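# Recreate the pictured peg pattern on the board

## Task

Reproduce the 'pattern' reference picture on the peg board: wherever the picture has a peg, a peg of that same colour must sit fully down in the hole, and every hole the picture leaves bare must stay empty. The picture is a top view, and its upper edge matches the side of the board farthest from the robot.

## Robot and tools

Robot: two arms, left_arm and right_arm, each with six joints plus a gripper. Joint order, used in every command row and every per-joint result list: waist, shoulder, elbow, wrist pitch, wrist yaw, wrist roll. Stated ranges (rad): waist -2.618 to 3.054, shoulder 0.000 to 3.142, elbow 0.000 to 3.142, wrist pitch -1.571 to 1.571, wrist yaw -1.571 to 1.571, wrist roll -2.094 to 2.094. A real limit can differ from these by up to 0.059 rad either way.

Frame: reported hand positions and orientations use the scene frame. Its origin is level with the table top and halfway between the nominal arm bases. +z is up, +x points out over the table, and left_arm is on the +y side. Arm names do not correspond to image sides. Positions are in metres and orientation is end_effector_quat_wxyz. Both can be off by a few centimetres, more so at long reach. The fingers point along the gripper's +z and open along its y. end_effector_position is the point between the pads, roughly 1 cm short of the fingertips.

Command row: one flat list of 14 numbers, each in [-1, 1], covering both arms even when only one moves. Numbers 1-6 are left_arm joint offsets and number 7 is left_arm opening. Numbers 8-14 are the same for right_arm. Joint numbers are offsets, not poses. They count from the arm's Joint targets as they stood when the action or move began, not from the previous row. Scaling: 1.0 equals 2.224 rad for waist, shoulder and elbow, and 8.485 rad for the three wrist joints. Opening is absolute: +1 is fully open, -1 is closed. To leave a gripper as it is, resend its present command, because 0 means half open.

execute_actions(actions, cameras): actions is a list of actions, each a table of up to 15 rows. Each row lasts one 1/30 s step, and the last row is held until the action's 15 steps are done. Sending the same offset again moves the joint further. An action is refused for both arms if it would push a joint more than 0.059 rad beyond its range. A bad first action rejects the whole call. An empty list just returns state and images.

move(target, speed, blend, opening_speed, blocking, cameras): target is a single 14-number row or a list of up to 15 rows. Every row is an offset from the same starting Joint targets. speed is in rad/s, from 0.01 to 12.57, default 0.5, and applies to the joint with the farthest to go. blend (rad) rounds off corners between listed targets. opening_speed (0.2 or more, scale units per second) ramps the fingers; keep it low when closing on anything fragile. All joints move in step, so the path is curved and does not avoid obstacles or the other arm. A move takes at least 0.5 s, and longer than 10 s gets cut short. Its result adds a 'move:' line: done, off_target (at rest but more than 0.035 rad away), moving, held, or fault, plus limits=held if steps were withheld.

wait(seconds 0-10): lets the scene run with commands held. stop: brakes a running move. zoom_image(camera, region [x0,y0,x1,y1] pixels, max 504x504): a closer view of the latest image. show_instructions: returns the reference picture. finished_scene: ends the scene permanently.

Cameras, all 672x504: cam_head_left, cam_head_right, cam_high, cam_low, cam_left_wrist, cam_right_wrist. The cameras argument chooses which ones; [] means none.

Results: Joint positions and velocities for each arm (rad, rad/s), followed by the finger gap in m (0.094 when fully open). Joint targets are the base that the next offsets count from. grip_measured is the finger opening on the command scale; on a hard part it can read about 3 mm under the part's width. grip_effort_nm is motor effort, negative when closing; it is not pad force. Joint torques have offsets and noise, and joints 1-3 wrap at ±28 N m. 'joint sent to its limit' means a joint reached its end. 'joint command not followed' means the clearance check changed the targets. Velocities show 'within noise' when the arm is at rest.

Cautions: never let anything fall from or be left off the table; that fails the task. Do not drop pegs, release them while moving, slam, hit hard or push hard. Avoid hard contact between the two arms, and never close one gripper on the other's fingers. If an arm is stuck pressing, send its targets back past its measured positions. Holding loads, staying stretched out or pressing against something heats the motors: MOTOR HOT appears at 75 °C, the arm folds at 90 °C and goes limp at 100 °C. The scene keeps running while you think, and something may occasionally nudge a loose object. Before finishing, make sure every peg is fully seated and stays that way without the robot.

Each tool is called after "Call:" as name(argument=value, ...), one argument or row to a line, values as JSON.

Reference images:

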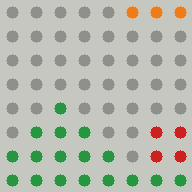

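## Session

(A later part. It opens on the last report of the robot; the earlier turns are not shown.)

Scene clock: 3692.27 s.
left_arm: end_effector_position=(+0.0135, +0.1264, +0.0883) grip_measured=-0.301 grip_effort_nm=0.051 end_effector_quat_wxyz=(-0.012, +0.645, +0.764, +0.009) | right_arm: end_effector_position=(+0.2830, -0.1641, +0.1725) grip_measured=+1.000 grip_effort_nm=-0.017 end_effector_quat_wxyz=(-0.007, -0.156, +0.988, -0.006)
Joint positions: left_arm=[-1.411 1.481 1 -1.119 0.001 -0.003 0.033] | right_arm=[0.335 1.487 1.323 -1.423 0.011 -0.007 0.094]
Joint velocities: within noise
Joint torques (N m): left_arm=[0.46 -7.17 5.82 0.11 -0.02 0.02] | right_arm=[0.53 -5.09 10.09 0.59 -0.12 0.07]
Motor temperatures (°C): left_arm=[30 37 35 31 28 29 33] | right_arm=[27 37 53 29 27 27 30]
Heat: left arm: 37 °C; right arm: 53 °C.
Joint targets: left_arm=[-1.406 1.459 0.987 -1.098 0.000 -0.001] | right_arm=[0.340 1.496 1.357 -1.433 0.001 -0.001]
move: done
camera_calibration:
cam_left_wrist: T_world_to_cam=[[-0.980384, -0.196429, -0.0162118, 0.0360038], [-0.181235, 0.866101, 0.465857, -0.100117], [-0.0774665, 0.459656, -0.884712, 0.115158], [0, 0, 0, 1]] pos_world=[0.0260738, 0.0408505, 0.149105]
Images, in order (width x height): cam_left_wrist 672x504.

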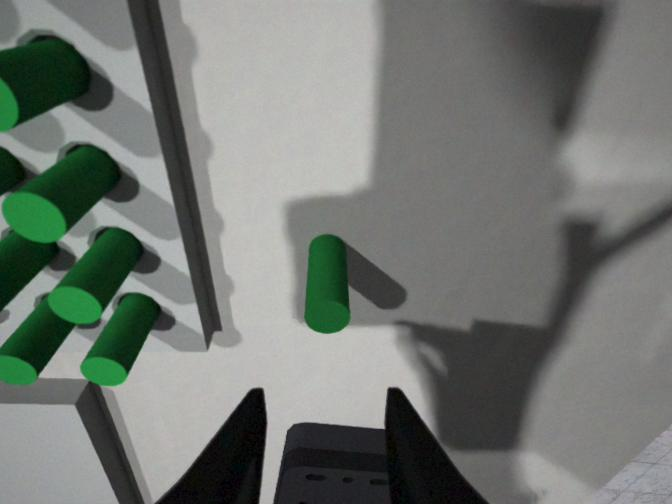

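Call:
move(
  target=[
    [0,0.0472,-0.0827,0.0326,0,0,-0.3,0,0,0,0,0,0,1],
    [0,0.0472,-0.0827,0.0326,0,0,-1,0,0,0,0,0,0,1],
    [0,0,0,0,0,0,-1,0,0,0,0,0,0,1],
    [0.2393,0.0742,0.071,0.0007,0,-0.0289,-1,0,0,0,0,0,0,1],
    [0.2393,0.0833,0.037,0.0134,0,-0.0289,-1,0,0,0,0,0,0,1],
    [0.2393,0.1053,0.0092,0.0247,0,-0.0289,-1,0,0,0,0,0,0,1],
  ],
  speed=[0.25,0.3,0.5,0.7,0.3,0.15],
  cameras=["cam_left_wrist"],
)

Call:
zoom_image(
  camera="cam_left_wrist",
  region=[240, 260, 420, 395],
)

Scene clock: 3718.63 s.
left_arm: end_effector_position=(+0.1554, +0.1452, +0.0449) grip_measured=-0.700 grip_effort_nm=-1.038 end_effector_quat_wxyz=(+0.000, +0.309, +0.951, +0.000) | right_arm: end_effector_position=(+0.2830, -0.1641, +0.1725) grip_measured=+1.000 grip_effort_nm=-0.017 end_effector_quat_wxyz=(-0.007, -0.156, +0.988, -0.006)
Joint positions: left_arm=[-0.872 1.679 1.018 -0.91 0 -0.237 0.014] | right_arm=[0.335 1.487 1.323 -1.423 0.011 -0.007 0.094]
Joint velocities: within noise
Joint torques (N m): left_arm=[-0.05 -5.67 5.61 0.2 -0.03 -0.11] | right_arm=[0.53 -5.11 10.09 0.59 -0.13 0.07]
Motor temperatures (°C): left_arm=[30 36 34 31 28 29 33] | right_arm=[27 37 53 29 27 27 30]
Heat: left arm: 36 °C; right arm: 53 °C.
Joint targets: left_arm=[-0.873 1.693 1.007 -0.889 0.000 -0.246] | right_arm=[0.340 1.496 1.357 -1.433 0.001 -0.001]
move: done
camera_calibration:
cam_left_wrist: T_world_to_cam=[[-0.563078, -0.826253, -0.015768, 0.204695], [-0.74607, 0.500044, 0.439699, 0.0715561], [-0.355418, 0.259349, -0.898007, 0.151987], [0, 0, 0, 1]] pos_world=[0.222664, 0.0939308, 0.10825]
Images, in order (width x height): cam_left_wrist 672x504.

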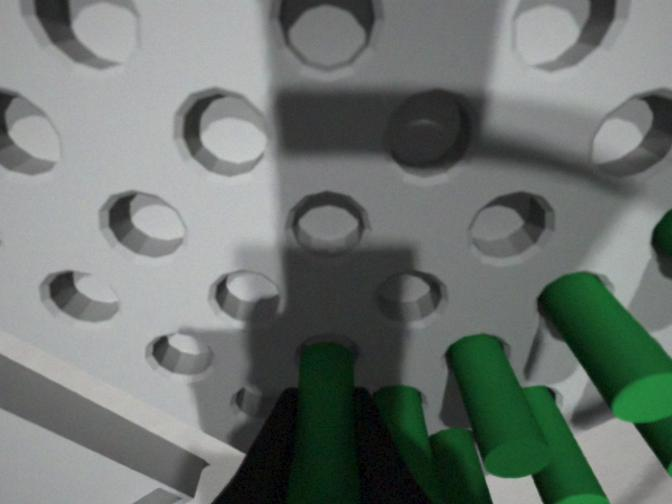

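Scaled by 2.800 from the camera's 672x504 image, which has a finer 960x720 frame.

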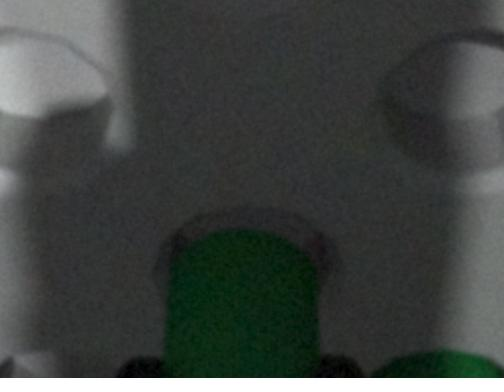

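Call:
move(
  target=[
    [0,0.0089,-0.0126,0.0056,0,0,-1,0,0,0,0,0,0,1],
    [0,0.0143,-0.0194,0.0085,0,0,-1,0,0,0,0,0,0,1],
  ],
  speed=0.1,
  cameras=["cam_left_wrist"],
)

Scene clock: 3724.43 s.
left_arm: end_effector_position=(+0.1552, +0.1454, +0.0332) grip_measured=-0.700 grip_effort_nm=-1.038 end_effector_quat_wxyz=(+0.000, +0.309, +0.951, +0.000) | right_arm: end_effector_position=(+0.2830, -0.1641, +0.1725) grip_measured=+1.000 grip_effort_nm=-0.022 end_effector_quat_wxyz=(-0.007, -0.156, +0.988, -0.006)
Joint positions: left_arm=[-0.872 1.698 0.988 -0.861 0 -0.238 0.014] | right_arm=[0.335 1.487 1.323 -1.423 0.011 -0.007 0.094]
Joint velocities: within noise
Joint torques (N m): left_arm=[-0.2 -4.72 4.27 0.47 0 -0.12] | right_arm=[0.55 -5.09 10.07 0.59 -0.12 0.07]
Motor temperatures (°C): left_arm=[30 35 34 31 28 29 33] | right_arm=[27 37 53 29 27 27 30]
Heat: left arm: 35 °C; right arm: 53 °C.
Joint targets: left_arm=[-0.873 1.725 0.964 -0.817 0.000 -0.246] | right_arm=[0.340 1.496 1.357 -1.433 0.001 -0.001]
move: off_target (left_arm); left_arm: the wrist pitch is farthest, 0.044 rad from its target
camera_calibration:
cam_left_wrist: T_world_to_cam=[[-0.562782, -0.826457, -0.0156518, 0.20456], [-0.746352, 0.499913, 0.43937, 0.0766337], [-0.355296, 0.258951, -0.89817, 0.141418], [0, 0, 0, 1]] pos_world=[0.222564, 0.0941297, 0.096549]
Images, in order (width x height): cam_left_wrist 672x504.

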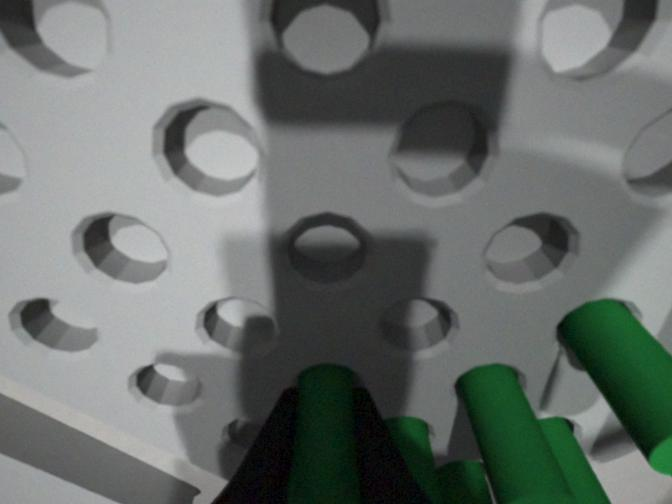

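Call:
move(
  target=[
    [0,-0.0114,0.0127,-0.0056,0,0,-1,0,0,0,0,0,0,1],
    [0,-0.0114,0.0127,-0.0056,0,0,-0.55,0,0,0,0,0,0,1],
    [0,-0.0457,0.0811,-0.0324,0,0,-0.55,0,0,0,0,0,0,1],
    [0.4879,0.0003,0.1139,-0.0289,0,0.1291,-0.35,0,0,0,0,0,0,1],
    [0.4879,0.0228,0.0718,-0.0124,0,0.1291,-0.35,0,0,0,0,0,0,1],
  ],
  speed=[0.3,0.3,0.35,1.1,0.4],
  cameras=["cam_left_wrist"],
)

Scene clock: 3747.80 s.
left_arm: end_effector_position=(+0.2706, +0.4258, +0.0491) grip_measured=-0.352 grip_effort_nm=0.056 end_effector_quat_wxyz=(+0.000, +0.303, +0.953, +0.004) | right_arm: end_effector_position=(+0.2830, -0.1641, +0.1725) grip_measured=+1.000 grip_effort_nm=-0.017 end_effector_quat_wxyz=(-0.007, -0.156, +0.988, -0.006)
Joint positions: left_arm=[0.216 1.762 1.133 -0.938 -0.008 0.837 0.03] | right_arm=[0.335 1.487 1.323 -1.423 0.011 -0.007 0.094]
Joint velocities: within noise
Joint torques (N m): left_arm=[-0.28 -6.74 5.87 0.15 0.06 0.16] | right_arm=[0.53 -5.09 10.07 0.59 -0.11 0.07]
Motor temperatures (°C): left_arm=[30 35 34 31 28 29 33] | right_arm=[27 37 53 29 27 27 30]
Heat: left arm: 35 °C; right arm: 53 °C.
Joint targets: left_arm=[0.212 1.776 1.124 -0.922 0.000 0.850] | right_arm=[0.340 1.496 1.357 -1.433 0.001 -0.001]
move: done
camera_calibration:
cam_left_wrist: T_world_to_cam=[[-0.551958, -0.833526, -0.0240195, 0.501958], [-0.753787, 0.486423, 0.441812, 0.0231272], [-0.356578, 0.261967, -0.896786, 0.123011], [0, 0, 0, 1]] pos_world=[0.338355, 0.374921, 0.112153]
Images, in order (width x height): cam_left_wrist 672x504.

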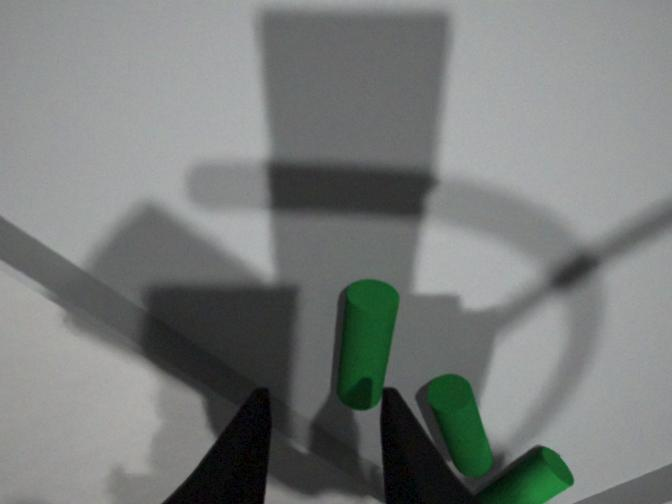

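Call:
move(
  target=[
    [-0.0243,-0.0191,0.0177,-0.0079,0,-0.0071,-0.5,0,0,0,0,0,0,1],
    [-0.0243,0.0161,-0.0281,0.0116,0,-0.0071,-0.5,0,0,0,0,0,0,1],
    [-0.0243,0.0161,-0.0281,0.0116,0,-0.0071,-1,0,0,0,0,0,0,1],
  ],
  speed=[0.4,0.2,0.3],
  cameras=["cam_left_wrist"],
)

Scene clock: 3780.23 s.
left_arm: end_effector_position=(+0.2745, +0.4086, +0.0258) grip_measured=-0.714 grip_effort_nm=-1.267 end_effector_quat_wxyz=(+0.003, +0.310, +0.951, +0.006) | right_arm: end_effector_position=(+0.2830, -0.1641, +0.1725) grip_measured=+1.000 grip_effort_nm=-0.017 end_effector_quat_wxyz=(-0.007, -0.156, +0.988, -0.006)
Joint positions: left_arm=[0.157 1.795 1.072 -0.836 -0.008 0.795 0.013] | right_arm=[0.335 1.487 1.323 -1.423 0.011 -0.007 0.094]
Joint velocities: within noise
Joint torques (N m): left_arm=[0.1 -6.56 5.42 0.13 0.03 -0.11] | right_arm=[0.54 -5.11 10.06 0.59 -0.12 0.07]
Motor temperatures (°C): left_arm=[30 35 34 31 28 29 33] | right_arm=[27 37 53 29 27 27 30]
Heat: left arm: 35 °C; right arm: 53 °C.
Joint targets: left_arm=[0.158 1.811 1.061 -0.823 0.000 0.789] | right_arm=[0.340 1.496 1.357 -1.433 0.001 -0.001]
move: done
camera_calibration:
cam_left_wrist: T_world_to_cam=[[-0.565286, -0.824351, -0.029967, 0.489267], [-0.749137, 0.497824, 0.436995, 0.0389943], [-0.345319, 0.269477, -0.898964, 0.101918], [0, 0, 0, 1]] pos_world=[0.340982, 0.35645, 0.0892424]
Images, in order (width x height): cam_left_wrist 672x504.

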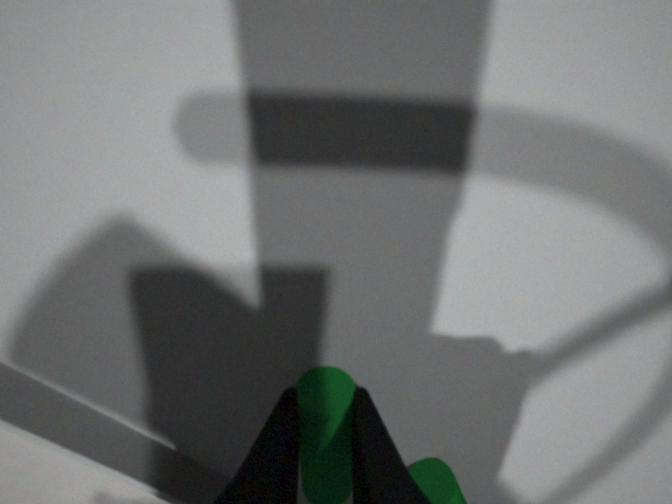

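Call:
move(
  target=[
    [0,-0.05,0.063,-0.0295,0,0,-1,0,0,0,0,0,0,1],
    [-0.2073,0.2776,0.562,-0.0743,0,-0.0931,-1,0,0,0,0,0,0,1],
    [-0.2073,0.2821,0.4496,-0.0438,0,-0.0931,-1,0,0,0,0,0,0,1],
    [-0.2073,0.2821,0.4496,-0.0438,0,-0.0931,-0.3,0,0,0,0,0,0,1],
    [-0.2073,0.2776,0.562,-0.0743,0,-0.0931,-0.3,0,0,0,0,0,0,1],
  ],
  speed=[0.5,1.0,0.3,0.3,0.5],
  blend=[0.05,0,0,0,0],
  cameras=["cam_left_wrist"],
)

Call:
move(
  target=[
    [0,-0.3053,-0.7194,0.2317,0,0,-0.3,0,0,0,0,0,0,1],
    [0,-0.1933,-0.7653,0.2698,0,0,-0.3,0,0,0,0,0,0,1],
    [0,-0.1933,-0.7653,0.2698,0,0,-1,0,0,0,0,0,0,1],
    [0,-0.3053,-0.7194,0.2317,0,0,-1,0,0,0,0,0,0,1],
    [0,-0.3049,-0.4326,0.0416,0,0,-1,0,0,0,0,0,0,1],
    [-0.4955,-0.3049,-0.4326,0.0416,0,0,-1,0,0,0,0,0,0,1],
    [-0.4955,-0.2131,-0.4325,-0.0002,0,0,-1,0,0,0,0,0,0,1],
  ],
  speed=[1.2,0.3,0.3,0.6,1.2,1.1,0.7],
  blend=[0,0,0,0,0.1,0,0],
  cameras=["cam_left_wrist"],
)

Call:
move(
  target=[
    [0,0.0346,-0.0414,0.0198,0,0,-1,0,0,0,0,0,0,1],
    [0,0.0346,-0.0414,0.0198,0,0,-0.3,0,0,0,0,0,0,1],
    [0,0.04,0.0924,-0.0112,0,0,-0.3,0,0,0,0,0,0,1],
    [0,-0.223,-0.1628,0.0422,0,0,-0.3,0,0,0,0,0,0,1],
  ],
  speed=[0.15,0.2,0.4,0.8],
  cameras=["cam_left_wrist"],
)

Scene clock: 3816.50 s.
left_arm: end_effector_position=(+0.4218, +0.2193, +0.0890) grip_measured=-0.301 grip_effort_nm=0.071 end_effector_quat_wxyz=(+0.001, +0.154, +0.988, +0.002) | right_arm: end_effector_position=(+0.2830, -0.1641, +0.1725) grip_measured=+1.000 grip_effort_nm=-0.017 end_effector_quat_wxyz=(-0.007, -0.156, +0.988, -0.006)
Joint positions: left_arm=[-0.308 2.415 2.287 -1.441 -0.005 0.007 0.033] | right_arm=[0.335 1.487 1.323 -1.423 0.011 -0.007 0.094]
Joint velocities: within noise
Joint torques (N m): left_arm=[0.34 -12.46 9.43 -0.15 0.05 -0.11] | right_arm=[0.53 -5.09 10.07 0.59 -0.11 0.07]
Motor temperatures (°C): left_arm=[30 36 34 31 28 29 34] | right_arm=[27 37 53 29 27 27 30]
Heat: left arm: 36 °C; right arm: 53 °C.
Joint targets: left_arm=[-0.303 2.429 2.311 -1.454 0.000 0.000] | right_arm=[0.340 1.496 1.357 -1.433 0.001 -0.001]
move: done
camera_calibration:
cam_left_wrist: T_world_to_cam=[[-0.275151, -0.961173, -0.0209469, 0.325144], [-0.866823, 0.2386, 0.437822, 0.322357], [-0.415825, 0.138624, -0.898817, 0.319052], [0, 0, 0, 1]] pos_world=[0.501559, 0.191377, 0.152445]
Images, in order (width x height): cam_left_wrist 672x504.

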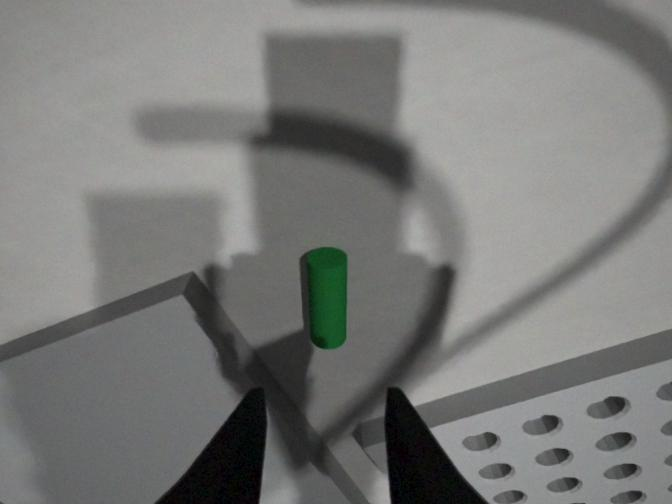

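Scene clock: 3825.10 s.
left_arm: end_effector_position=(+0.0139, +0.1250, +0.0685) grip_measured=-0.695 grip_effort_nm=-1.038 end_effector_quat_wxyz=(-0.182, +0.629, +0.740, +0.153) | right_arm: end_effector_position=(+0.2830, -0.1641, +0.1725) grip_measured=+1.000 grip_effort_nm=-0.017 end_effector_quat_wxyz=(-0.007, -0.156, +0.988, -0.006)
Joint positions: left_arm=[-1.411 1.94 1.328 -1.441 0 0.005 0.014] | right_arm=[0.335 1.487 1.323 -1.423 0.011 -0.007 0.094]
Joint velocities: within noise
Joint torques (N m): left_arm=[0.42 -7.35 7.72 -1.11 -0.06 -0.11] | right_arm=[0.51 -5.08 10.06 0.59 -0.12 0.06]
Motor temperatures (°C): left_arm=[30 36 34 31 28 29 34] | right_arm=[27 37 53 29 27 27 30]
Heat: left arm: 36 °C; right arm: 53 °C.
Joint targets: left_arm=[-1.405 1.955 1.349 -1.456 0.000 0.000] | right_arm=[0.340 1.496 1.357 -1.433 0.001 -0.001]
move: done
camera_calibration:
cam_left_wrist: T_world_to_cam=[[-0.9833, -0.180171, -0.0256771, 0.0344556], [-0.127223, 0.579623, 0.804892, -0.0778313], [-0.130135, 0.794717, -0.592865, 0.0371902], [0, 0, 0, 1]] pos_world=[0.028818, 0.0217651, 0.0855793]
Images, in order (width x height): cam_left_wrist 672x504.

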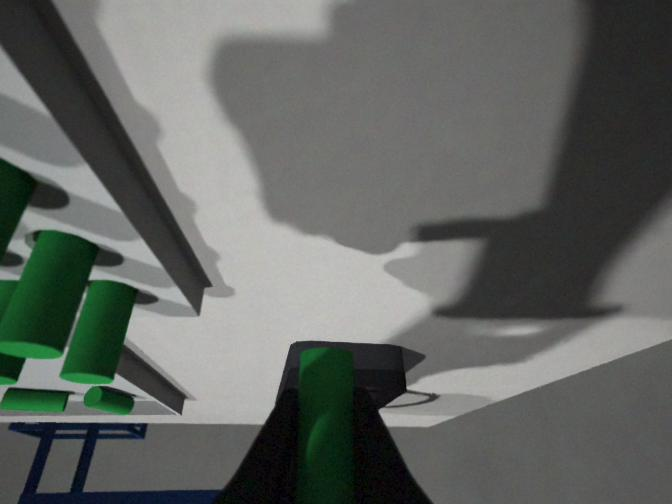

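Scene clock: 3829.67 s.
left_arm: end_effector_position=(+0.0137, +0.1261, +0.0884) grip_measured=-0.301 grip_effort_nm=0.066 end_effector_quat_wxyz=(-0.011, +0.648, +0.762, +0.009) | right_arm: end_effector_position=(+0.2830, -0.1641, +0.1725) grip_measured=+1.000 grip_effort_nm=-0.027 end_effector_quat_wxyz=(-0.007, -0.156, +0.988, -0.006)
Joint positions: left_arm=[-1.411 1.481 1 -1.119 0 0.005 0.033] | right_arm=[0.335 1.487 1.323 -1.423 0.011 -0.007 0.094]
Joint velocities: within noise
Joint torques (N m): left_arm=[0.55 -7.31 5.74 0.14 0 -0.06] | right_arm=[0.53 -5.09 10.09 0.59 -0.11 0.07]
Motor temperatures (°C): left_arm=[30 36 34 31 28 29 33] | right_arm=[27 37 53 29 27 27 30]
Heat: left arm: 36 °C; right arm: 53 °C.
Joint targets: left_arm=[-1.405 1.459 0.987 -1.098 0.000 0.000] | right_arm=[0.340 1.496 1.357 -1.433 0.001 -0.001]
move: done
camera_calibration:
cam_left_wrist: T_world_to_cam=[[-0.981703, -0.189711, -0.0163779, 0.0353556], [-0.175462, 0.867836, 0.464838, -0.100088], [-0.0739716, 0.459207, -0.885244, 0.115448], [0, 0, 0, 1]] pos_world=[0.025687, 0.0405525, 0.149303]
Images, in order (width x height): cam_left_wrist 672x504.

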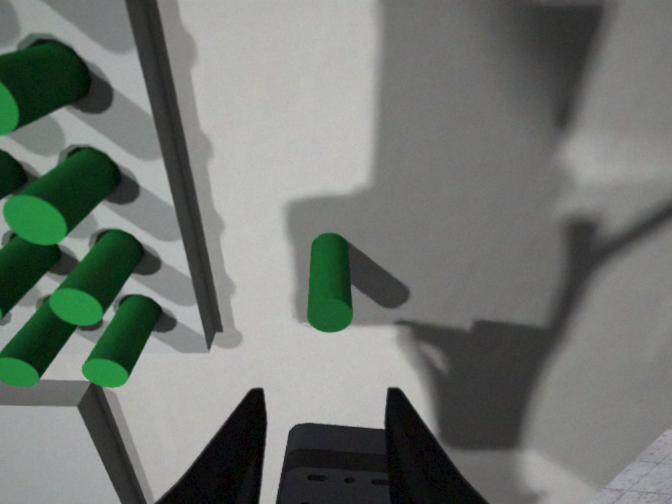

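Call:
move(
  target=[
    [0,0.0472,-0.0827,0.0326,0,0,-0.3,0,0,0,0,0,0,1],
    [0,0.0472,-0.0827,0.0326,0,0,-1,0,0,0,0,0,0,1],
    [0,0,0,0,0,0,-1,0,0,0,0,0,0,1],
    [0.2155,0.1168,0.1182,-0.0005,0,-0.0349,-1,0,0,0,0,0,0,1],
    [0.2155,0.125,0.085,0.0118,0,-0.0349,-1,0,0,0,0,0,0,1],
    [0.2155,0.1465,0.0576,0.0228,0,-0.0349,-1,0,0,0,0,0,0,1],
  ],
  speed=[0.25,0.3,0.5,0.7,0.3,0.15],
  cameras=["cam_left_wrist"],
)

Call:
zoom_image(
  camera="cam_left_wrist",
  region=[240, 260, 420, 395],
)

Scene clock: 3845.60 s.
left_arm: end_effector_position=(+0.1605, +0.1157, +0.0455) grip_measured=-0.700 grip_effort_nm=-1.048 end_effector_quat_wxyz=(+0.001, +0.309, +0.951, -0.001) | right_arm: end_effector_position=(+0.2830, -0.1641, +0.1725) grip_measured=+1.000 grip_effort_nm=-0.017 end_effector_quat_wxyz=(-0.007, -0.156, +0.988, -0.006)
Joint positions: left_arm=[-0.922 1.769 1.126 -0.925 0 -0.288 0.014] | right_arm=[0.335 1.487 1.323 -1.423 0.011 -0.007 0.094]
Joint velocities: within noise
Joint torques (N m): left_arm=[-0.36 -6.61 5.53 0.21 0 -0.11] | right_arm=[0.51 -5.07 10.07 0.59 -0.12 0.07]
Motor temperatures (°C): left_arm=[30 36 34 31 28 29 33] | right_arm=[27 37 53 29 27 27 30]
Heat: left arm: 36 °C; right arm: 53 °C.
Joint targets: left_arm=[-0.926 1.785 1.115 -0.904 0.000 -0.296] | right_arm=[0.340 1.496 1.357 -1.433 0.001 -0.001]
move: done
camera_calibration:
cam_left_wrist: T_world_to_cam=[[-0.562705, -0.826514, -0.0154231, 0.183125], [-0.747435, 0.500719, 0.436601, 0.0902048], [-0.353134, 0.257205, -0.899523, 0.161977], [0, 0, 0, 1]] pos_world=[0.227667, 0.0645269, 0.109143]
Images, in order (width x height): cam_left_wrist 672x504.

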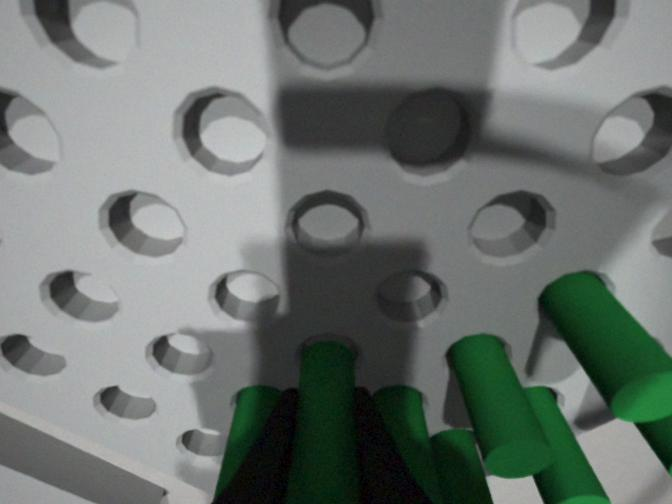

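Scaled by 2.800 from the camera's 672x504 image, which has a finer 960x720 frame.

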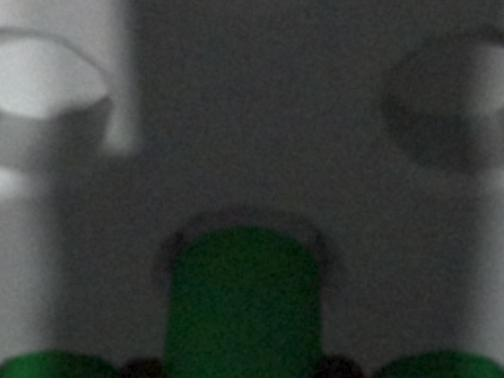

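Call:
move(
  target=[
    [0,0.0083,-0.0125,0.0054,0,0,-1,0,0,0,0,0,0,1],
    [0,0.0139,-0.0197,0.0086,0,0,-1,0,0,0,0,0,0,1],
  ],
  speed=0.1,
  cameras=["cam_left_wrist"],
)

Scene clock: 3851.10 s.
left_arm: end_effector_position=(+0.1602, +0.1161, +0.0338) grip_measured=-0.700 grip_effort_nm=-1.048 end_effector_quat_wxyz=(+0.001, +0.309, +0.951, -0.001) | right_arm: end_effector_position=(+0.2830, -0.1641, +0.1725) grip_measured=+1.000 grip_effort_nm=-0.022 end_effector_quat_wxyz=(-0.007, -0.156, +0.988, -0.006)
Joint positions: left_arm=[-0.922 1.786 1.096 -0.879 0 -0.288 0.014] | right_arm=[0.335 1.487 1.323 -1.423 0.011 -0.007 0.094]
Joint velocities: within noise
Joint torques (N m): left_arm=[-0.39 -5.23 4.11 0.49 -0.01 -0.09] | right_arm=[0.51 -5.07 10.06 0.59 -0.11 0.07]
Motor temperatures (°C): left_arm=[30 35 34 31 28 29 33] | right_arm=[27 37 53 29 27 27 30]
Heat: left arm: 35 °C; right arm: 53 °C.
Joint targets: left_arm=[-0.926 1.816 1.072 -0.831 0.000 -0.296] | right_arm=[0.340 1.496 1.357 -1.433 0.001 -0.001]
move: off_target (left_arm); left_arm: the wrist pitch is farthest, 0.048 rad from its target
camera_calibration:
cam_left_wrist: T_world_to_cam=[[-0.562393, -0.826724, -0.0155366, 0.183143], [-0.747524, 0.500305, 0.436925, 0.0948533], [-0.353443, 0.257337, -0.899364, 0.151265], [0, 0, 0, 1]] pos_world=[0.227367, 0.0650267, 0.097444]
Images, in order (width x height): cam_left_wrist 672x504.

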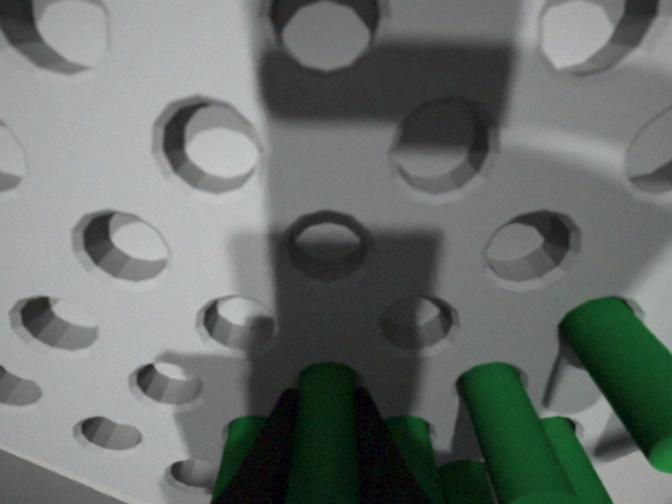

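Call:
move(
  target=[
    [0,-0.0114,0.0127,-0.0056,0,0,-1,0,0,0,0,0,0,1],
    [0,-0.0114,0.0127,-0.0056,0,0,-0.55,0,0,0,0,0,0,1],
    [0,-0.0441,0.0798,-0.032,0,0,-0.55,0,0,0,0,0,0,1],
    [0.4843,-0.116,-0.0159,-0.0257,0,0.0832,-0.35,0,0,0,0,0,0,1],
    [0.4843,-0.0919,-0.0598,-0.0083,0,0.0832,-0.35,0,0,0,0,0,0,1],
  ],
  speed=[0.3,0.3,0.35,1.1,0.4],
  cameras=["cam_left_wrist"],
)

Scene clock: 3877.60 s.
left_arm: end_effector_position=(+0.2291, +0.3983, +0.0488) grip_measured=-0.352 grip_effort_nm=0.066 end_effector_quat_wxyz=(-0.001, +0.120, +0.993, +0.001) | right_arm: end_effector_position=(+0.2830, -0.1641, +0.1725) grip_measured=+1.000 grip_effort_nm=-0.022 end_effector_quat_wxyz=(-0.007, -0.156, +0.988, -0.006)
Joint positions: left_arm=[0.15 1.599 0.949 -0.922 -0.003 0.397 0.03] | right_arm=[0.335 1.487 1.323 -1.423 0.011 -0.007 0.094]
Joint velocities: within noise
Joint torques (N m): left_arm=[-0.09 -5.19 5.61 0.14 0.01 0.12] | right_arm=[0.54 -5.08 10.09 0.59 -0.12 0.07]
Motor temperatures (°C): left_arm=[30 34 34 31 28 29 34] | right_arm=[27 37 53 29 27 27 30]
Heat: left arm: 34 °C; right arm: 53 °C.
Joint targets: left_arm=[0.151 1.611 0.939 -0.902 0.000 0.409] | right_arm=[0.340 1.496 1.357 -1.433 0.001 -0.001]
move: done
camera_calibration:
cam_left_wrist: T_world_to_cam=[[-0.209072, -0.977733, -0.0180971, 0.434686], [-0.879227, 0.179843, 0.441153, 0.156274], [-0.428075, 0.108144, -0.89725, 0.192841], [0, 0, 0, 1]] pos_world=[0.310832, 0.376047, 0.111952]
Images, in order (width x height): cam_left_wrist 672x504.

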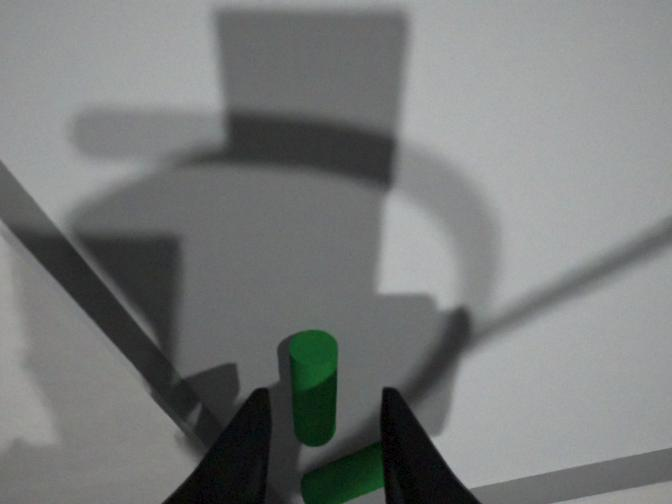

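Call:
move(
  target=[
    [0.005,-0.0153,0.0229,-0.0083,0,0,-0.5,0,0,0,0,0,0,1],
    [0.005,0.0225,-0.0249,0.0124,0,0,-0.5,0,0,0,0,0,0,1],
    [0.005,0.0225,-0.0249,0.0124,0,0,-1,0,0,0,0,0,0,1],
  ],
  speed=[0.4,0.2,0.3],
  cameras=["cam_left_wrist"],
)

Call:
move(
  target=[
    [0,-0.05,0.063,-0.0295,0,0,-1,0,0,0,0,0,0,1],
    [-0.2091,0.345,0.6417,-0.0776,0,-0.0482,-1,0,0,0,0,0,0,1],
    [-0.2091,0.3495,0.5293,-0.047,0,-0.0482,-1,0,0,0,0,0,0,1],
    [-0.2091,0.3495,0.5293,-0.047,0,-0.0482,-0.3,0,0,0,0,0,0,1],
    [-0.2091,0.345,0.6417,-0.0776,0,-0.0482,-0.3,0,0,0,0,0,0,1],
  ],
  speed=[0.5,1.0,0.3,0.3,0.5],
  blend=[0.05,0,0,0,0],
  cameras=["cam_left_wrist"],
)

Scene clock: 3906.67 s.
left_arm: end_effector_position=(+0.2308, +0.4000, +0.0248) grip_measured=-0.727 grip_effort_nm=-1.043 end_effector_quat_wxyz=(+0.001, +0.118, +0.993, +0.002) | right_arm: end_effector_position=(+0.2830, -0.1641, +0.1725) grip_measured=+1.000 grip_effort_nm=-0.012 end_effector_quat_wxyz=(-0.007, -0.156, +0.988, -0.006)
Joint positions: left_arm=[0.156 1.647 0.894 -0.815 -0.003 0.398 0.013] | right_arm=[0.335 1.487 1.323 -1.423 0.011 -0.007 0.094]
Joint velocities: within noise
Joint torques (N m): left_arm=[0.49 -5.22 5.29 0.19 0.02 0.14] | right_arm=[0.53 -5.11 10.07 0.59 -0.11 0.07]
Motor temperatures (°C): left_arm=[30 34 33 31 28 29 33] | right_arm=[27 37 53 29 27 27 30]
Heat: left arm: 34 °C; right arm: 53 °C.
Joint targets: left_arm=[0.162 1.661 0.883 -0.796 0.000 0.410] | right_arm=[0.340 1.496 1.357 -1.433 0.001 -0.001]
move: done
camera_calibration:
cam_left_wrist: T_world_to_cam=[[-0.20446, -0.978686, -0.0192106, 0.435558], [-0.881417, 0.175531, 0.438512, 0.170331], [-0.425794, 0.106591, -0.89852, 0.172029], [0, 0, 0, 1]] pos_world=[0.312435, 0.378039, 0.0882468]
Images, in order (width x height): cam_left_wrist 672x504.

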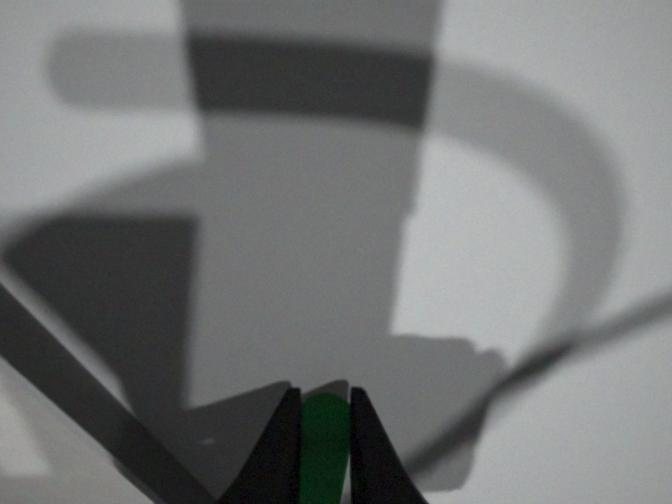

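Scene clock: 3912.00 s.
left_arm: end_effector_position=(+0.4213, +0.2192, +0.0887) grip_measured=-0.301 grip_effort_nm=0.051 end_effector_quat_wxyz=(+0.000, +0.154, +0.988, +0.002) | right_arm: end_effector_position=(+0.2830, -0.1641, +0.1725) grip_measured=+1.000 grip_effort_nm=-0.012 end_effector_quat_wxyz=(-0.007, -0.156, +0.988, -0.006)
Joint positions: left_arm=[-0.307 2.415 2.286 -1.442 -0.003 0.008 0.033] | right_arm=[0.335 1.487 1.323 -1.423 0.011 -0.007 0.094]
Joint velocities: within noise
Joint torques (N m): left_arm=[0.4 -12.77 9.51 -0.16 0.03 -0.11] | right_arm=[0.53 -5.11 10.07 0.59 -0.11 0.07]
Motor temperatures (°C): left_arm=[30 35 34 31 28 29 33] | right_arm=[27 37 53 29 27 27 30]
Heat: left arm: 35 °C; right arm: 53 °C.
Joint targets: left_arm=[-0.303 2.429 2.310 -1.455 0.000 0.000] | right_arm=[0.340 1.496 1.357 -1.433 0.001 -0.001]
move: done
camera_calibration:
cam_left_wrist: T_world_to_cam=[[-0.275616, -0.961078, -0.0190814, 0.32498], [-0.865686, 0.239532, 0.439559, 0.321299], [-0.41788, 0.137668, -0.898011, 0.319571], [0, 0, 0, 1]] pos_world=[0.501256, 0.191375, 0.151949]
Images, in order (width x height): cam_left_wrist 672x504.

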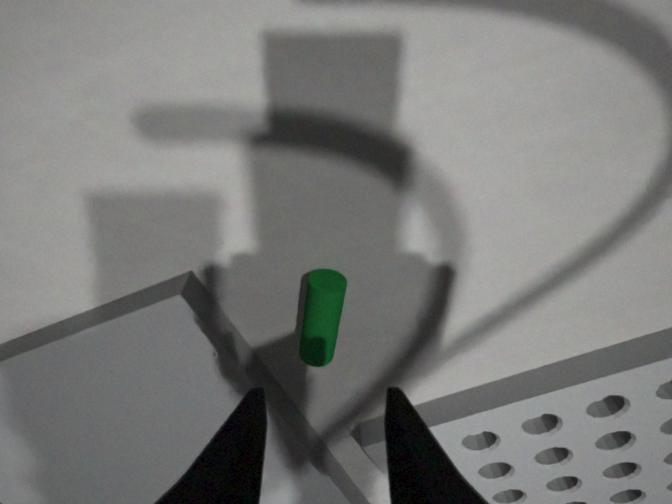

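Call:
move(
  target=[
    [0,-0.3233,-0.7412,0.2327,0,0,-0.3,0,0,0,0,0,0,1],
    [0,-0.2044,-0.7881,0.2729,0,0,-0.3,0,0,0,0,0,0,1],
    [0,-0.2044,-0.7881,0.2729,0,0,-1,0,0,0,0,0,0,1],
    [0,-0.3233,-0.7412,0.2327,0,0,-1,0,0,0,0,0,0,1],
    [0,-0.3049,-0.4326,0.0416,0,0,-1,0,0,0,0,0,0,1],
    [-0.4955,-0.3049,-0.4326,0.0416,0,0,-1,0,0,0,0,0,0,1],
    [-0.4955,-0.2131,-0.4325,-0.0002,0,0,-1,0,0,0,0,0,0,1],
  ],
  speed=[1.2,0.3,0.3,0.6,1.2,1.1,0.7],
  blend=[0,0,0,0,0.1,0,0],
  cameras=["cam_left_wrist"],
)

Scene clock: 3938.87 s.
left_arm: end_effector_position=(+0.0137, +0.1258, +0.0684) grip_measured=-0.712 grip_effort_nm=-1.053 end_effector_quat_wxyz=(-0.184, +0.629, +0.739, +0.154) | right_arm: end_effector_position=(+0.2830, -0.1641, +0.1725) grip_measured=+1.000 grip_effort_nm=-0.017 end_effector_quat_wxyz=(-0.007, -0.156, +0.988, -0.006)
Joint positions: left_arm=[-1.411 1.94 1.326 -1.441 0.001 0.006 0.014] | right_arm=[0.335 1.487 1.323 -1.423 0.011 -0.007 0.094]
Joint velocities: within noise
Joint torques (N m): left_arm=[0.44 -7.47 7.83 -1.1 0 -0.08] | right_arm=[0.51 -5.09 10.1 0.59 -0.12 0.07]
Motor temperatures (°C): left_arm=[30 38 35 31 28 29 33] | right_arm=[27 37 53 29 27 27 30]
Heat: left arm: 38 °C; right arm: 53 °C.
Joint targets: left_arm=[-1.405 1.955 1.348 -1.457 0.000 0.001] | right_arm=[0.340 1.496 1.357 -1.433 0.001 -0.001]
move: done
camera_calibration:
cam_left_wrist: T_world_to_cam=[[-0.983383, -0.179868, -0.0245842, 0.034293], [-0.125769, 0.577343, 0.806757, -0.0780737], [-0.130917, 0.796443, -0.590372, 0.0360065], [0, 0, 0, 1]] pos_world=[0.0286178, 0.0225664, 0.0850868]
Images, in order (width x height): cam_left_wrist 672x504.

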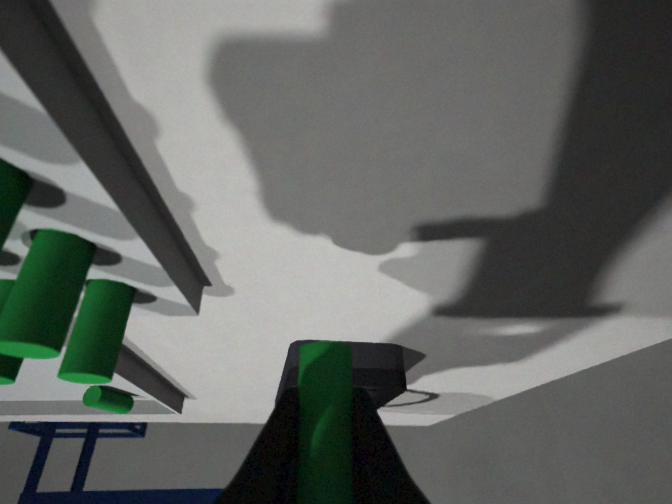

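Call:
move(
  target=[
    [0,0.0346,-0.0414,0.0198,0,0,-1,0,0,0,0,0,0,1],
    [0,0.0346,-0.0414,0.0198,0,0,-0.3,0,0,0,0,0,0,1],
    [0,0.04,0.0924,-0.0112,0,0,-0.3,0,0,0,0,0,0,1],
    [0,-0.223,-0.1628,0.0422,0,0,-0.3,0,0,0,0,0,0,1],
  ],
  speed=[0.15,0.2,0.4,0.8],
  cameras=["cam_left_wrist"],
)

Scene clock: 3949.73 s.
left_arm: end_effector_position=(+0.0136, +0.1265, +0.0883) grip_measured=-0.301 grip_effort_nm=0.066 end_effector_quat_wxyz=(-0.012, +0.648, +0.761, +0.009) | right_arm: end_effector_position=(+0.2830, -0.1641, +0.1725) grip_measured=+1.000 grip_effort_nm=-0.017 end_effector_quat_wxyz=(-0.007, -0.156, +0.988, -0.006)
Joint positions: left_arm=[-1.411 1.48 0.999 -1.119 0.001 0.006 0.033] | right_arm=[0.335 1.487 1.323 -1.423 0.011 -0.007 0.094]
Joint velocities: within noise
Joint torques (N m): left_arm=[0.34 -7.31 5.78 0.15 0 -0.07] | right_arm=[0.53 -5.08 10.07 0.6 -0.11 0.07]
Motor temperatures (°C): left_arm=[30 37 35 31 28 29 33] | right_arm=[27 37 53 29 27 27 30]
Heat: left arm: 37 °C; right arm: 53 °C.
Joint targets: left_arm=[-1.405 1.459 0.986 -1.098 0.000 0.001] | right_arm=[0.340 1.496 1.357 -1.433 0.001 -0.001]
move: done
camera_calibration:
cam_left_wrist: T_world_to_cam=[[-0.981851, -0.189011, -0.0155872, 0.0351686], [-0.174394, 0.8675, 0.465866, -0.100442], [-0.074532, 0.460129, -0.884718, 0.115025], [0, 0, 0, 1]] pos_world=[0.0255869, 0.0408542, 0.149105]
Images, in order (width x height): cam_left_wrist 672x504.

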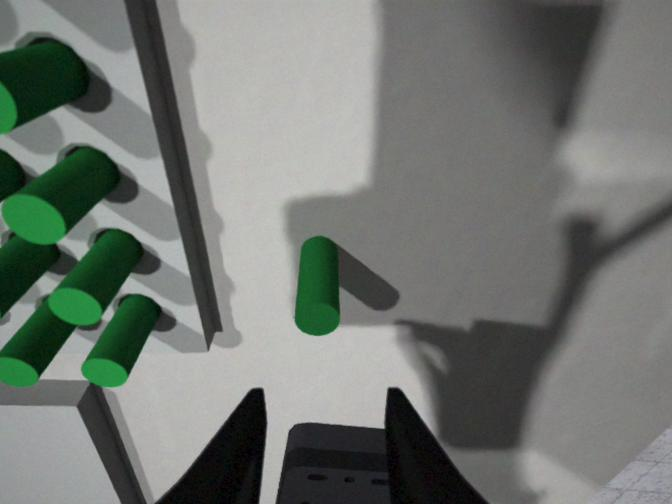

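Call:
move(
  target=[
    [0.0045,0.0472,-0.0827,0.0326,0,0,-0.3,0,0,0,0,0,0,1],
    [0.0045,0.0472,-0.0827,0.0326,0,0,-1,0,0,0,0,0,0,1],
    [0,0,0,0,0,0,-1,0,0,0,0,0,0,1],
    [0.1962,0.1602,0.1706,-0.0029,0,-0.0398,-1,0,0,0,0,0,0,1],
    [0.1962,0.1674,0.1378,0.009,0,-0.0398,-1,0,0,0,0,0,0,1],
    [0.1962,0.188,0.1106,0.0198,0,-0.0398,-1,0,0,0,0,0,0,1],
  ],
  speed=[0.25,0.3,0.5,0.7,0.3,0.15],
  cameras=["cam_left_wrist"],
)

Call:
zoom_image(
  camera="cam_left_wrist",
  region=[240, 260, 420, 395],
)

Scene clock: 3987.17 s.
left_arm: end_effector_position=(+0.1653, +0.0871, +0.0460) grip_measured=-0.700 grip_effort_nm=-1.057 end_effector_quat_wxyz=(+0.001, +0.309, +0.951, -0.001) | right_arm: end_effector_position=(+0.2830, -0.1641, +0.1725) grip_measured=+1.000 grip_effort_nm=-0.022 end_effector_quat_wxyz=(-0.007, -0.156, +0.988, -0.006)
Joint positions: left_arm=[-0.963 1.859 1.243 -0.952 0 -0.329 0.014] | right_arm=[0.335 1.487 1.323 -1.423 0.011 -0.007 0.094]
Joint velocities: within noise
Joint torques (N m): left_arm=[-0.53 -7.2 5.72 0.19 0.03 -0.11] | right_arm=[0.53 -5.09 10.06 0.59 -0.11 0.07]
Motor temperatures (°C): left_arm=[30 36 34 31 28 29 33] | right_arm=[27 37 53 29 27 27 30]
Heat: left arm: 36 °C; right arm: 53 °C.
Joint targets: left_arm=[-0.969 1.877 1.233 -0.931 0.000 -0.337] | right_arm=[0.340 1.496 1.357 -1.433 0.001 -0.001]
move: done
camera_calibration:
cam_left_wrist: T_world_to_cam=[[-0.563055, -0.826287, -0.0148111, 0.162228], [-0.747161, 0.501314, 0.436388, 0.107709], [-0.353157, 0.256777, -0.899637, 0.17145], [0, 0, 0, 1]] pos_world=[0.232368, 0.0360266, 0.109643]
Images, in order (width x height): cam_left_wrist 672x504.

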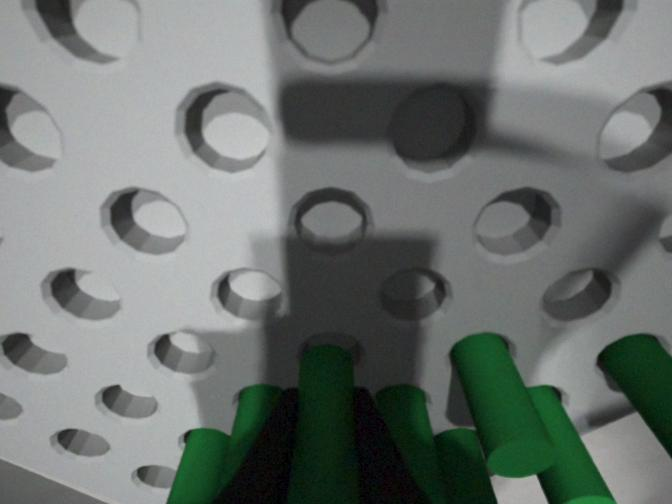

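Scaled by 2.800 from the camera's 672x504 image, which has a finer 960x720 frame.

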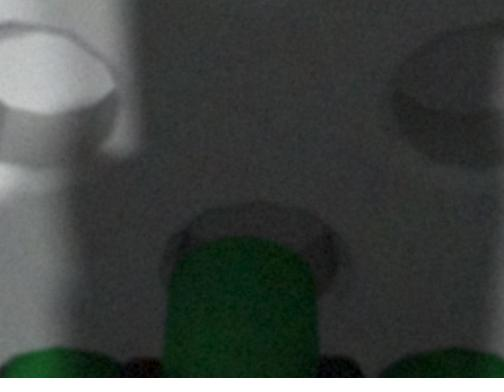

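Call:
move(
  target=[
    [-0.002,-0.02,0.028,-0.0108,0,0,-1,0,0,0,0,0,0,1],
    [-0.002,0.0086,-0.0118,0.0056,0,0,-1,0,0,0,0,0,0,1],
    [-0.002,0.0147,-0.0193,0.0088,0,0,-1,0,0,0,0,0,0,1],
  ],
  speed=[0.3,0.12,0.1],
  cameras=["cam_left_wrist"],
)

Scene clock: 4002.33 s.
left_arm: end_effector_position=(+0.1653, +0.0846, +0.0346) grip_measured=-0.700 grip_effort_nm=-1.043 end_effector_quat_wxyz=(+0.005, +0.311, +0.950, -0.004) | right_arm: end_effector_position=(+0.2830, -0.1641, +0.1725) grip_measured=+1.000 grip_effort_nm=-0.017 end_effector_quat_wxyz=(-0.007, -0.156, +0.988, -0.006)
Joint positions: left_arm=[-0.967 1.876 1.217 -0.9 0 -0.329 0.014] | right_arm=[0.335 1.487 1.323 -1.423 0.011 -0.007 0.094]
Joint velocities: within noise
Joint torques (N m): left_arm=[-0.36 -6.13 4.1 0.49 0.03 -0.07] | right_arm=[0.51 -5.08 10.07 0.59 -0.12 0.07]
Motor temperatures (°C): left_arm=[30 35 34 31 28 29 33] | right_arm=[27 37 53 29 27 27 30]
Heat: left arm: 35 °C; right arm: 53 °C.
Joint targets: left_arm=[-0.973 1.910 1.190 -0.856 0.000 -0.337] | right_arm=[0.340 1.496 1.357 -1.433 0.001 -0.001]
move: off_target (left_arm); left_arm: the wrist pitch is farthest, 0.043 rad from its target
camera_calibration:
cam_left_wrist: T_world_to_cam=[[-0.566098, -0.824253, -0.0118501, 0.160208], [-0.747324, 0.507091, 0.429378, 0.113835], [-0.347907, 0.251926, -0.903047, 0.161574], [0, 0, 0, 1]] pos_world=[0.231978, 0.0336227, 0.0989289]
Images, in order (width x height): cam_left_wrist 672x504.

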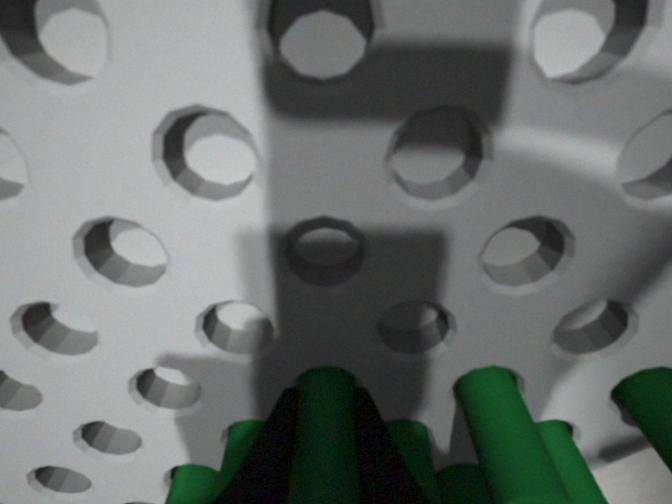

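Call:
move(
  target=[
    [0,-0.0114,0.0127,-0.0056,0,0,-1,0,0,0,0,0,0,1],
    [0,-0.0114,0.0127,-0.0056,0,0,-0.55,0,0,0,0,0,0,1],
    [0,-0.0429,0.0791,-0.0314,0,0,-0.55,0,0,0,0,0,0,1],
    [0.5202,-0.2301,-0.1243,-0.0271,0,0.1929,-0.35,0,0,0,0,0,0,1],
    [0.5202,-0.2067,-0.1714,-0.009,0,0.1929,-0.35,0,0,0,0,0,0,1],
  ],
  speed=[0.3,0.3,0.35,1.1,0.4],
  cameras=["cam_left_wrist"],
)

Scene clock: 4026.27 s.
left_arm: end_effector_position=(+0.1912, +0.3995, +0.0535) grip_measured=-0.352 grip_effort_nm=0.056 end_effector_quat_wxyz=(+0.000, +0.523, +0.852, +0.005) | right_arm: end_effector_position=(+0.2830, -0.1641, +0.1725) grip_measured=+1.000 grip_effort_nm=-0.022 end_effector_quat_wxyz=(-0.007, -0.156, +0.988, -0.006)
Joint positions: left_arm=[0.179 1.44 0.819 -0.943 -0.007 1.286 0.03] | right_arm=[0.335 1.487 1.323 -1.423 0.011 -0.007 0.094]
Joint velocities: within noise
Joint torques (N m): left_arm=[0.29 -3.78 5.63 0.11 0.1 0.16] | right_arm=[0.51 -5.09 10.09 0.59 -0.12 0.07]
Motor temperatures (°C): left_arm=[30 34 34 31 28 29 33] | right_arm=[27 37 53 29 27 27 30]
Heat: left arm: 34 °C; right arm: 53 °C.
Joint targets: left_arm=[0.184 1.450 0.808 -0.932 0.000 1.299] | right_arm=[0.340 1.496 1.357 -1.433 0.001 -0.001]
move: done
camera_calibration:
cam_left_wrist: T_world_to_cam=[[-0.876994, -0.479877, -0.0244706, 0.35724], [-0.439857, 0.781272, 0.442877, -0.203701], [-0.193408, 0.399164, -0.896248, 0.0195247], [0, 0, 0, 1]] pos_world=[0.227474, 0.322783, 0.116455]
Images, in order (width x height): cam_left_wrist 672x504.

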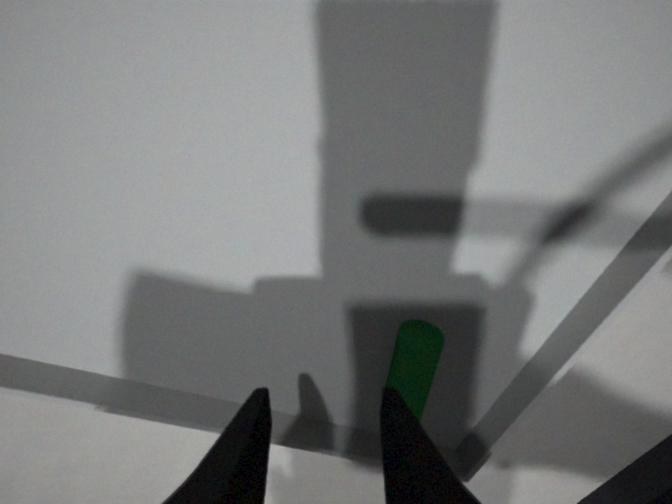

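Call:
move(
  target=[
    [-0.0171,-0.0638,-0.0238,-0.0087,0,0.0044,-0.4,0,0,0,0,0,0,1],
    [-0.0171,-0.046,-0.05,0,0,0.0044,-0.4,0,0,0,0,0,0,1],
  ],
  speed=[0.4,0.2],
  cameras=["cam_left_wrist"],
)

Scene clock: 4064.40 s.
left_arm: end_effector_position=(+0.1634, +0.3888, +0.0465) grip_measured=-0.398 grip_effort_nm=-0.090 end_effector_quat_wxyz=(-0.003, +0.550, +0.835, +0.002) | right_arm: end_effector_position=(+0.2830, -0.1641, +0.1725) grip_measured=+1.000 grip_effort_nm=-0.017 end_effector_quat_wxyz=(-0.007, -0.156, +0.988, -0.006)
Joint positions: left_arm=[0.151 1.339 0.709 -0.943 -0.007 1.323 0.028] | right_arm=[0.335 1.487 1.323 -1.423 0.011 -0.007 0.094]
Joint velocities: within noise
Joint torques (N m): left_arm=[-0.49 -2.92 5.63 0.11 0.06 0.17] | right_arm=[0.54 -5.09 10.07 0.59 -0.12 0.08]
Motor temperatures (°C): left_arm=[30 33 34 31 28 29 33] | right_arm=[27 37 53 29 27 27 30]
Heat: left arm: 34 °C; right arm: 53 °C.
Joint targets: left_arm=[0.146 1.348 0.697 -0.932 0.000 1.337] | right_arm=[0.340 1.496 1.357 -1.433 0.001 -0.001]
move: done
camera_calibration:
cam_left_wrist: T_world_to_cam=[[-0.906741, -0.421386, -0.0159721, 0.309276], [-0.383765, 0.808905, 0.445417, -0.224404], [-0.174773, 0.410008, -0.895181, 0.00487987], [0, 0, 0, 1]] pos_world=[0.195168, 0.309846, 0.109262]
Images, in order (width x height): cam_left_wrist 672x504.

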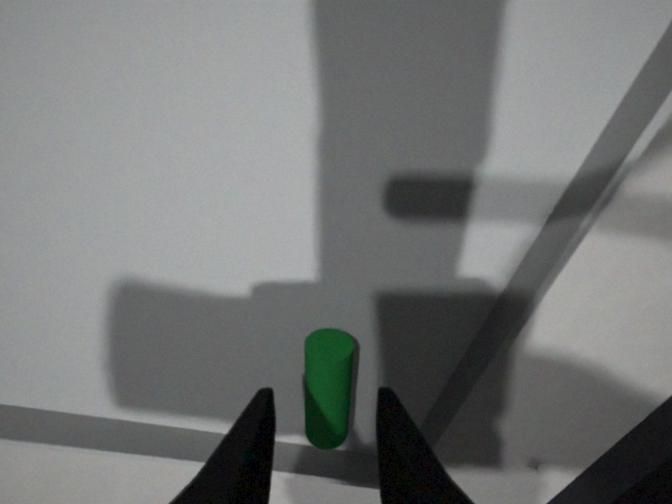

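Call:
move(
  target=[
    [0.0072,0.0223,-0.0271,0.014,0,0,-0.4,0,0,0,0,0,0,1],
    [0.0072,0.0223,-0.0271,0.014,0,0,-1,0,0,0,0,0,0,1],
  ],
  speed=[0.2,0.3],
  cameras=["cam_left_wrist"],
)

Call:
move(
  target=[
    [0,-0.0537,0.1109,-0.0428,0,0,-1,0,0,0,0,0,0,1],
    [-0.2091,0.4639,0.7529,-0.0755,0,-0.1576,-1,0,0,0,0,0,0,1],
    [-0.2091,0.4684,0.6405,-0.045,0,-0.1576,-1,0,0,0,0,0,0,1],
    [-0.2091,0.4684,0.6405,-0.045,0,-0.1576,-0.3,0,0,0,0,0,0,1],
    [-0.2091,0.4639,0.7529,-0.0755,0,-0.1576,-0.3,0,0,0,0,0,0,1],
  ],
  speed=[0.5,1.0,0.3,0.3,0.5],
  blend=[0.05,0,0,0,0],
  cameras=["cam_left_wrist"],
)

Scene clock: 4080.73 s.
left_arm: end_effector_position=(+0.1671, +0.3903, +0.0245) grip_measured=-0.718 grip_effort_nm=-1.033 end_effector_quat_wxyz=(+0.002, +0.549, +0.836, +0.006) | right_arm: end_effector_position=(+0.2830, -0.1641, +0.1725) grip_measured=+1.000 grip_effort_nm=-0.022 end_effector_quat_wxyz=(-0.007, -0.156, +0.988, -0.006)
Joint positions: left_arm=[0.156 1.387 0.649 -0.822 -0.007 1.325 0.013] | right_arm=[0.335 1.487 1.323 -1.423 0.011 -0.007 0.094]
Joint velocities: within noise
Joint torques (N m): left_arm=[0.49 -2.99 5.34 0.13 0.03 0.15] | right_arm=[0.51 -5.11 10.07 0.58 -0.12 0.07]
Motor temperatures (°C): left_arm=[30 33 34 31 28 29 32] | right_arm=[27 37 53 29 27 27 30]
Heat: left arm: 34 °C; right arm: 53 °C.
Joint targets: left_arm=[0.162 1.397 0.637 -0.813 0.000 1.337] | right_arm=[0.340 1.496 1.357 -1.433 0.001 -0.001]
move: done
camera_calibration:
cam_left_wrist: T_world_to_cam=[[-0.905174, -0.424138, -0.027682, 0.313955], [-0.391605, 0.80688, 0.442256, -0.212292], [-0.165242, 0.411159, -0.896462, -0.0167601], [0, 0, 0, 1]] pos_world=[0.19828, 0.311345, 0.0875536]
Images, in order (width x height): cam_left_wrist 672x504.

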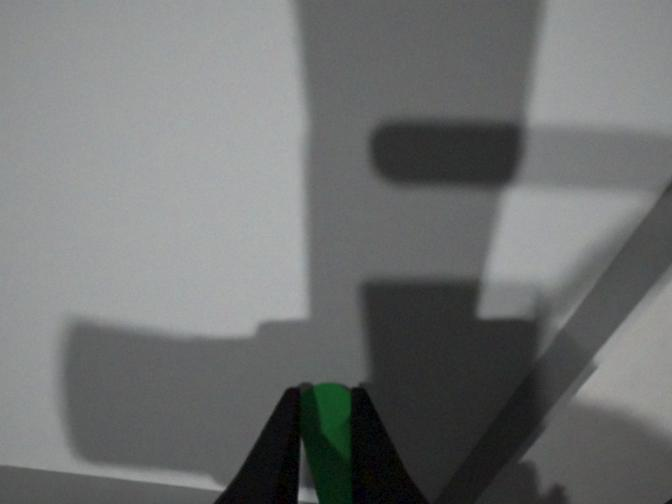

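Scene clock: 4086.40 s.
left_arm: end_effector_position=(+0.4219, +0.2193, +0.0893) grip_measured=-0.301 grip_effort_nm=0.071 end_effector_quat_wxyz=(+0.002, +0.154, +0.988, +0.003) | right_arm: end_effector_position=(+0.2830, -0.1641, +0.1725) grip_measured=+1.000 grip_effort_nm=-0.022 end_effector_quat_wxyz=(-0.007, -0.156, +0.988, -0.006)
Joint positions: left_arm=[-0.308 2.414 2.287 -1.441 -0.006 0.007 0.033] | right_arm=[0.335 1.487 1.323 -1.423 0.011 -0.007 0.094]
Joint velocities: within noise
Joint torques (N m): left_arm=[0.58 -12.36 9.55 -0.2 0.06 -0.11] | right_arm=[0.53 -5.11 10.04 0.58 -0.12 0.08]
Motor temperatures (°C): left_arm=[30 34 34 30 28 29 33] | right_arm=[27 37 53 29 27 27 30]
Heat: left arm: 34 °C; right arm: 53 °C.
Joint targets: left_arm=[-0.303 2.429 2.311 -1.454 0.000 -0.001] | right_arm=[0.340 1.496 1.357 -1.433 0.001 -0.001]
move: done
camera_calibration:
cam_left_wrist: T_world_to_cam=[[-0.275508, -0.961044, -0.0221413, 0.325395], [-0.867207, 0.238537, 0.437095, 0.322523], [-0.414785, 0.139624, -0.899143, 0.318761], [0, 0, 0, 1]] pos_world=[0.501561, 0.191279, 0.152843]
Images, in order (width x height): cam_left_wrist 672x504.

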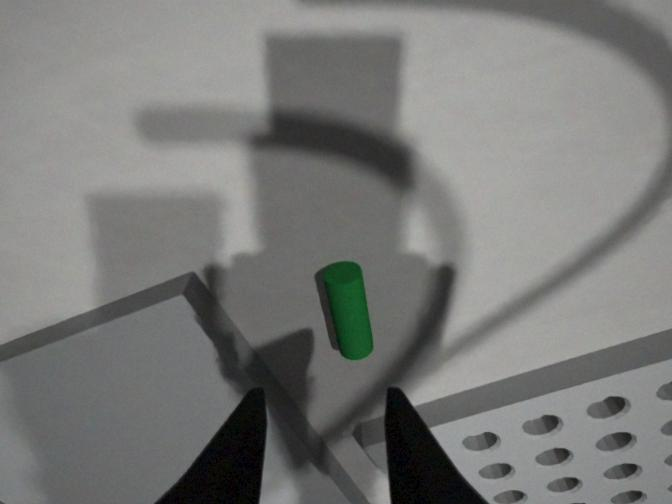

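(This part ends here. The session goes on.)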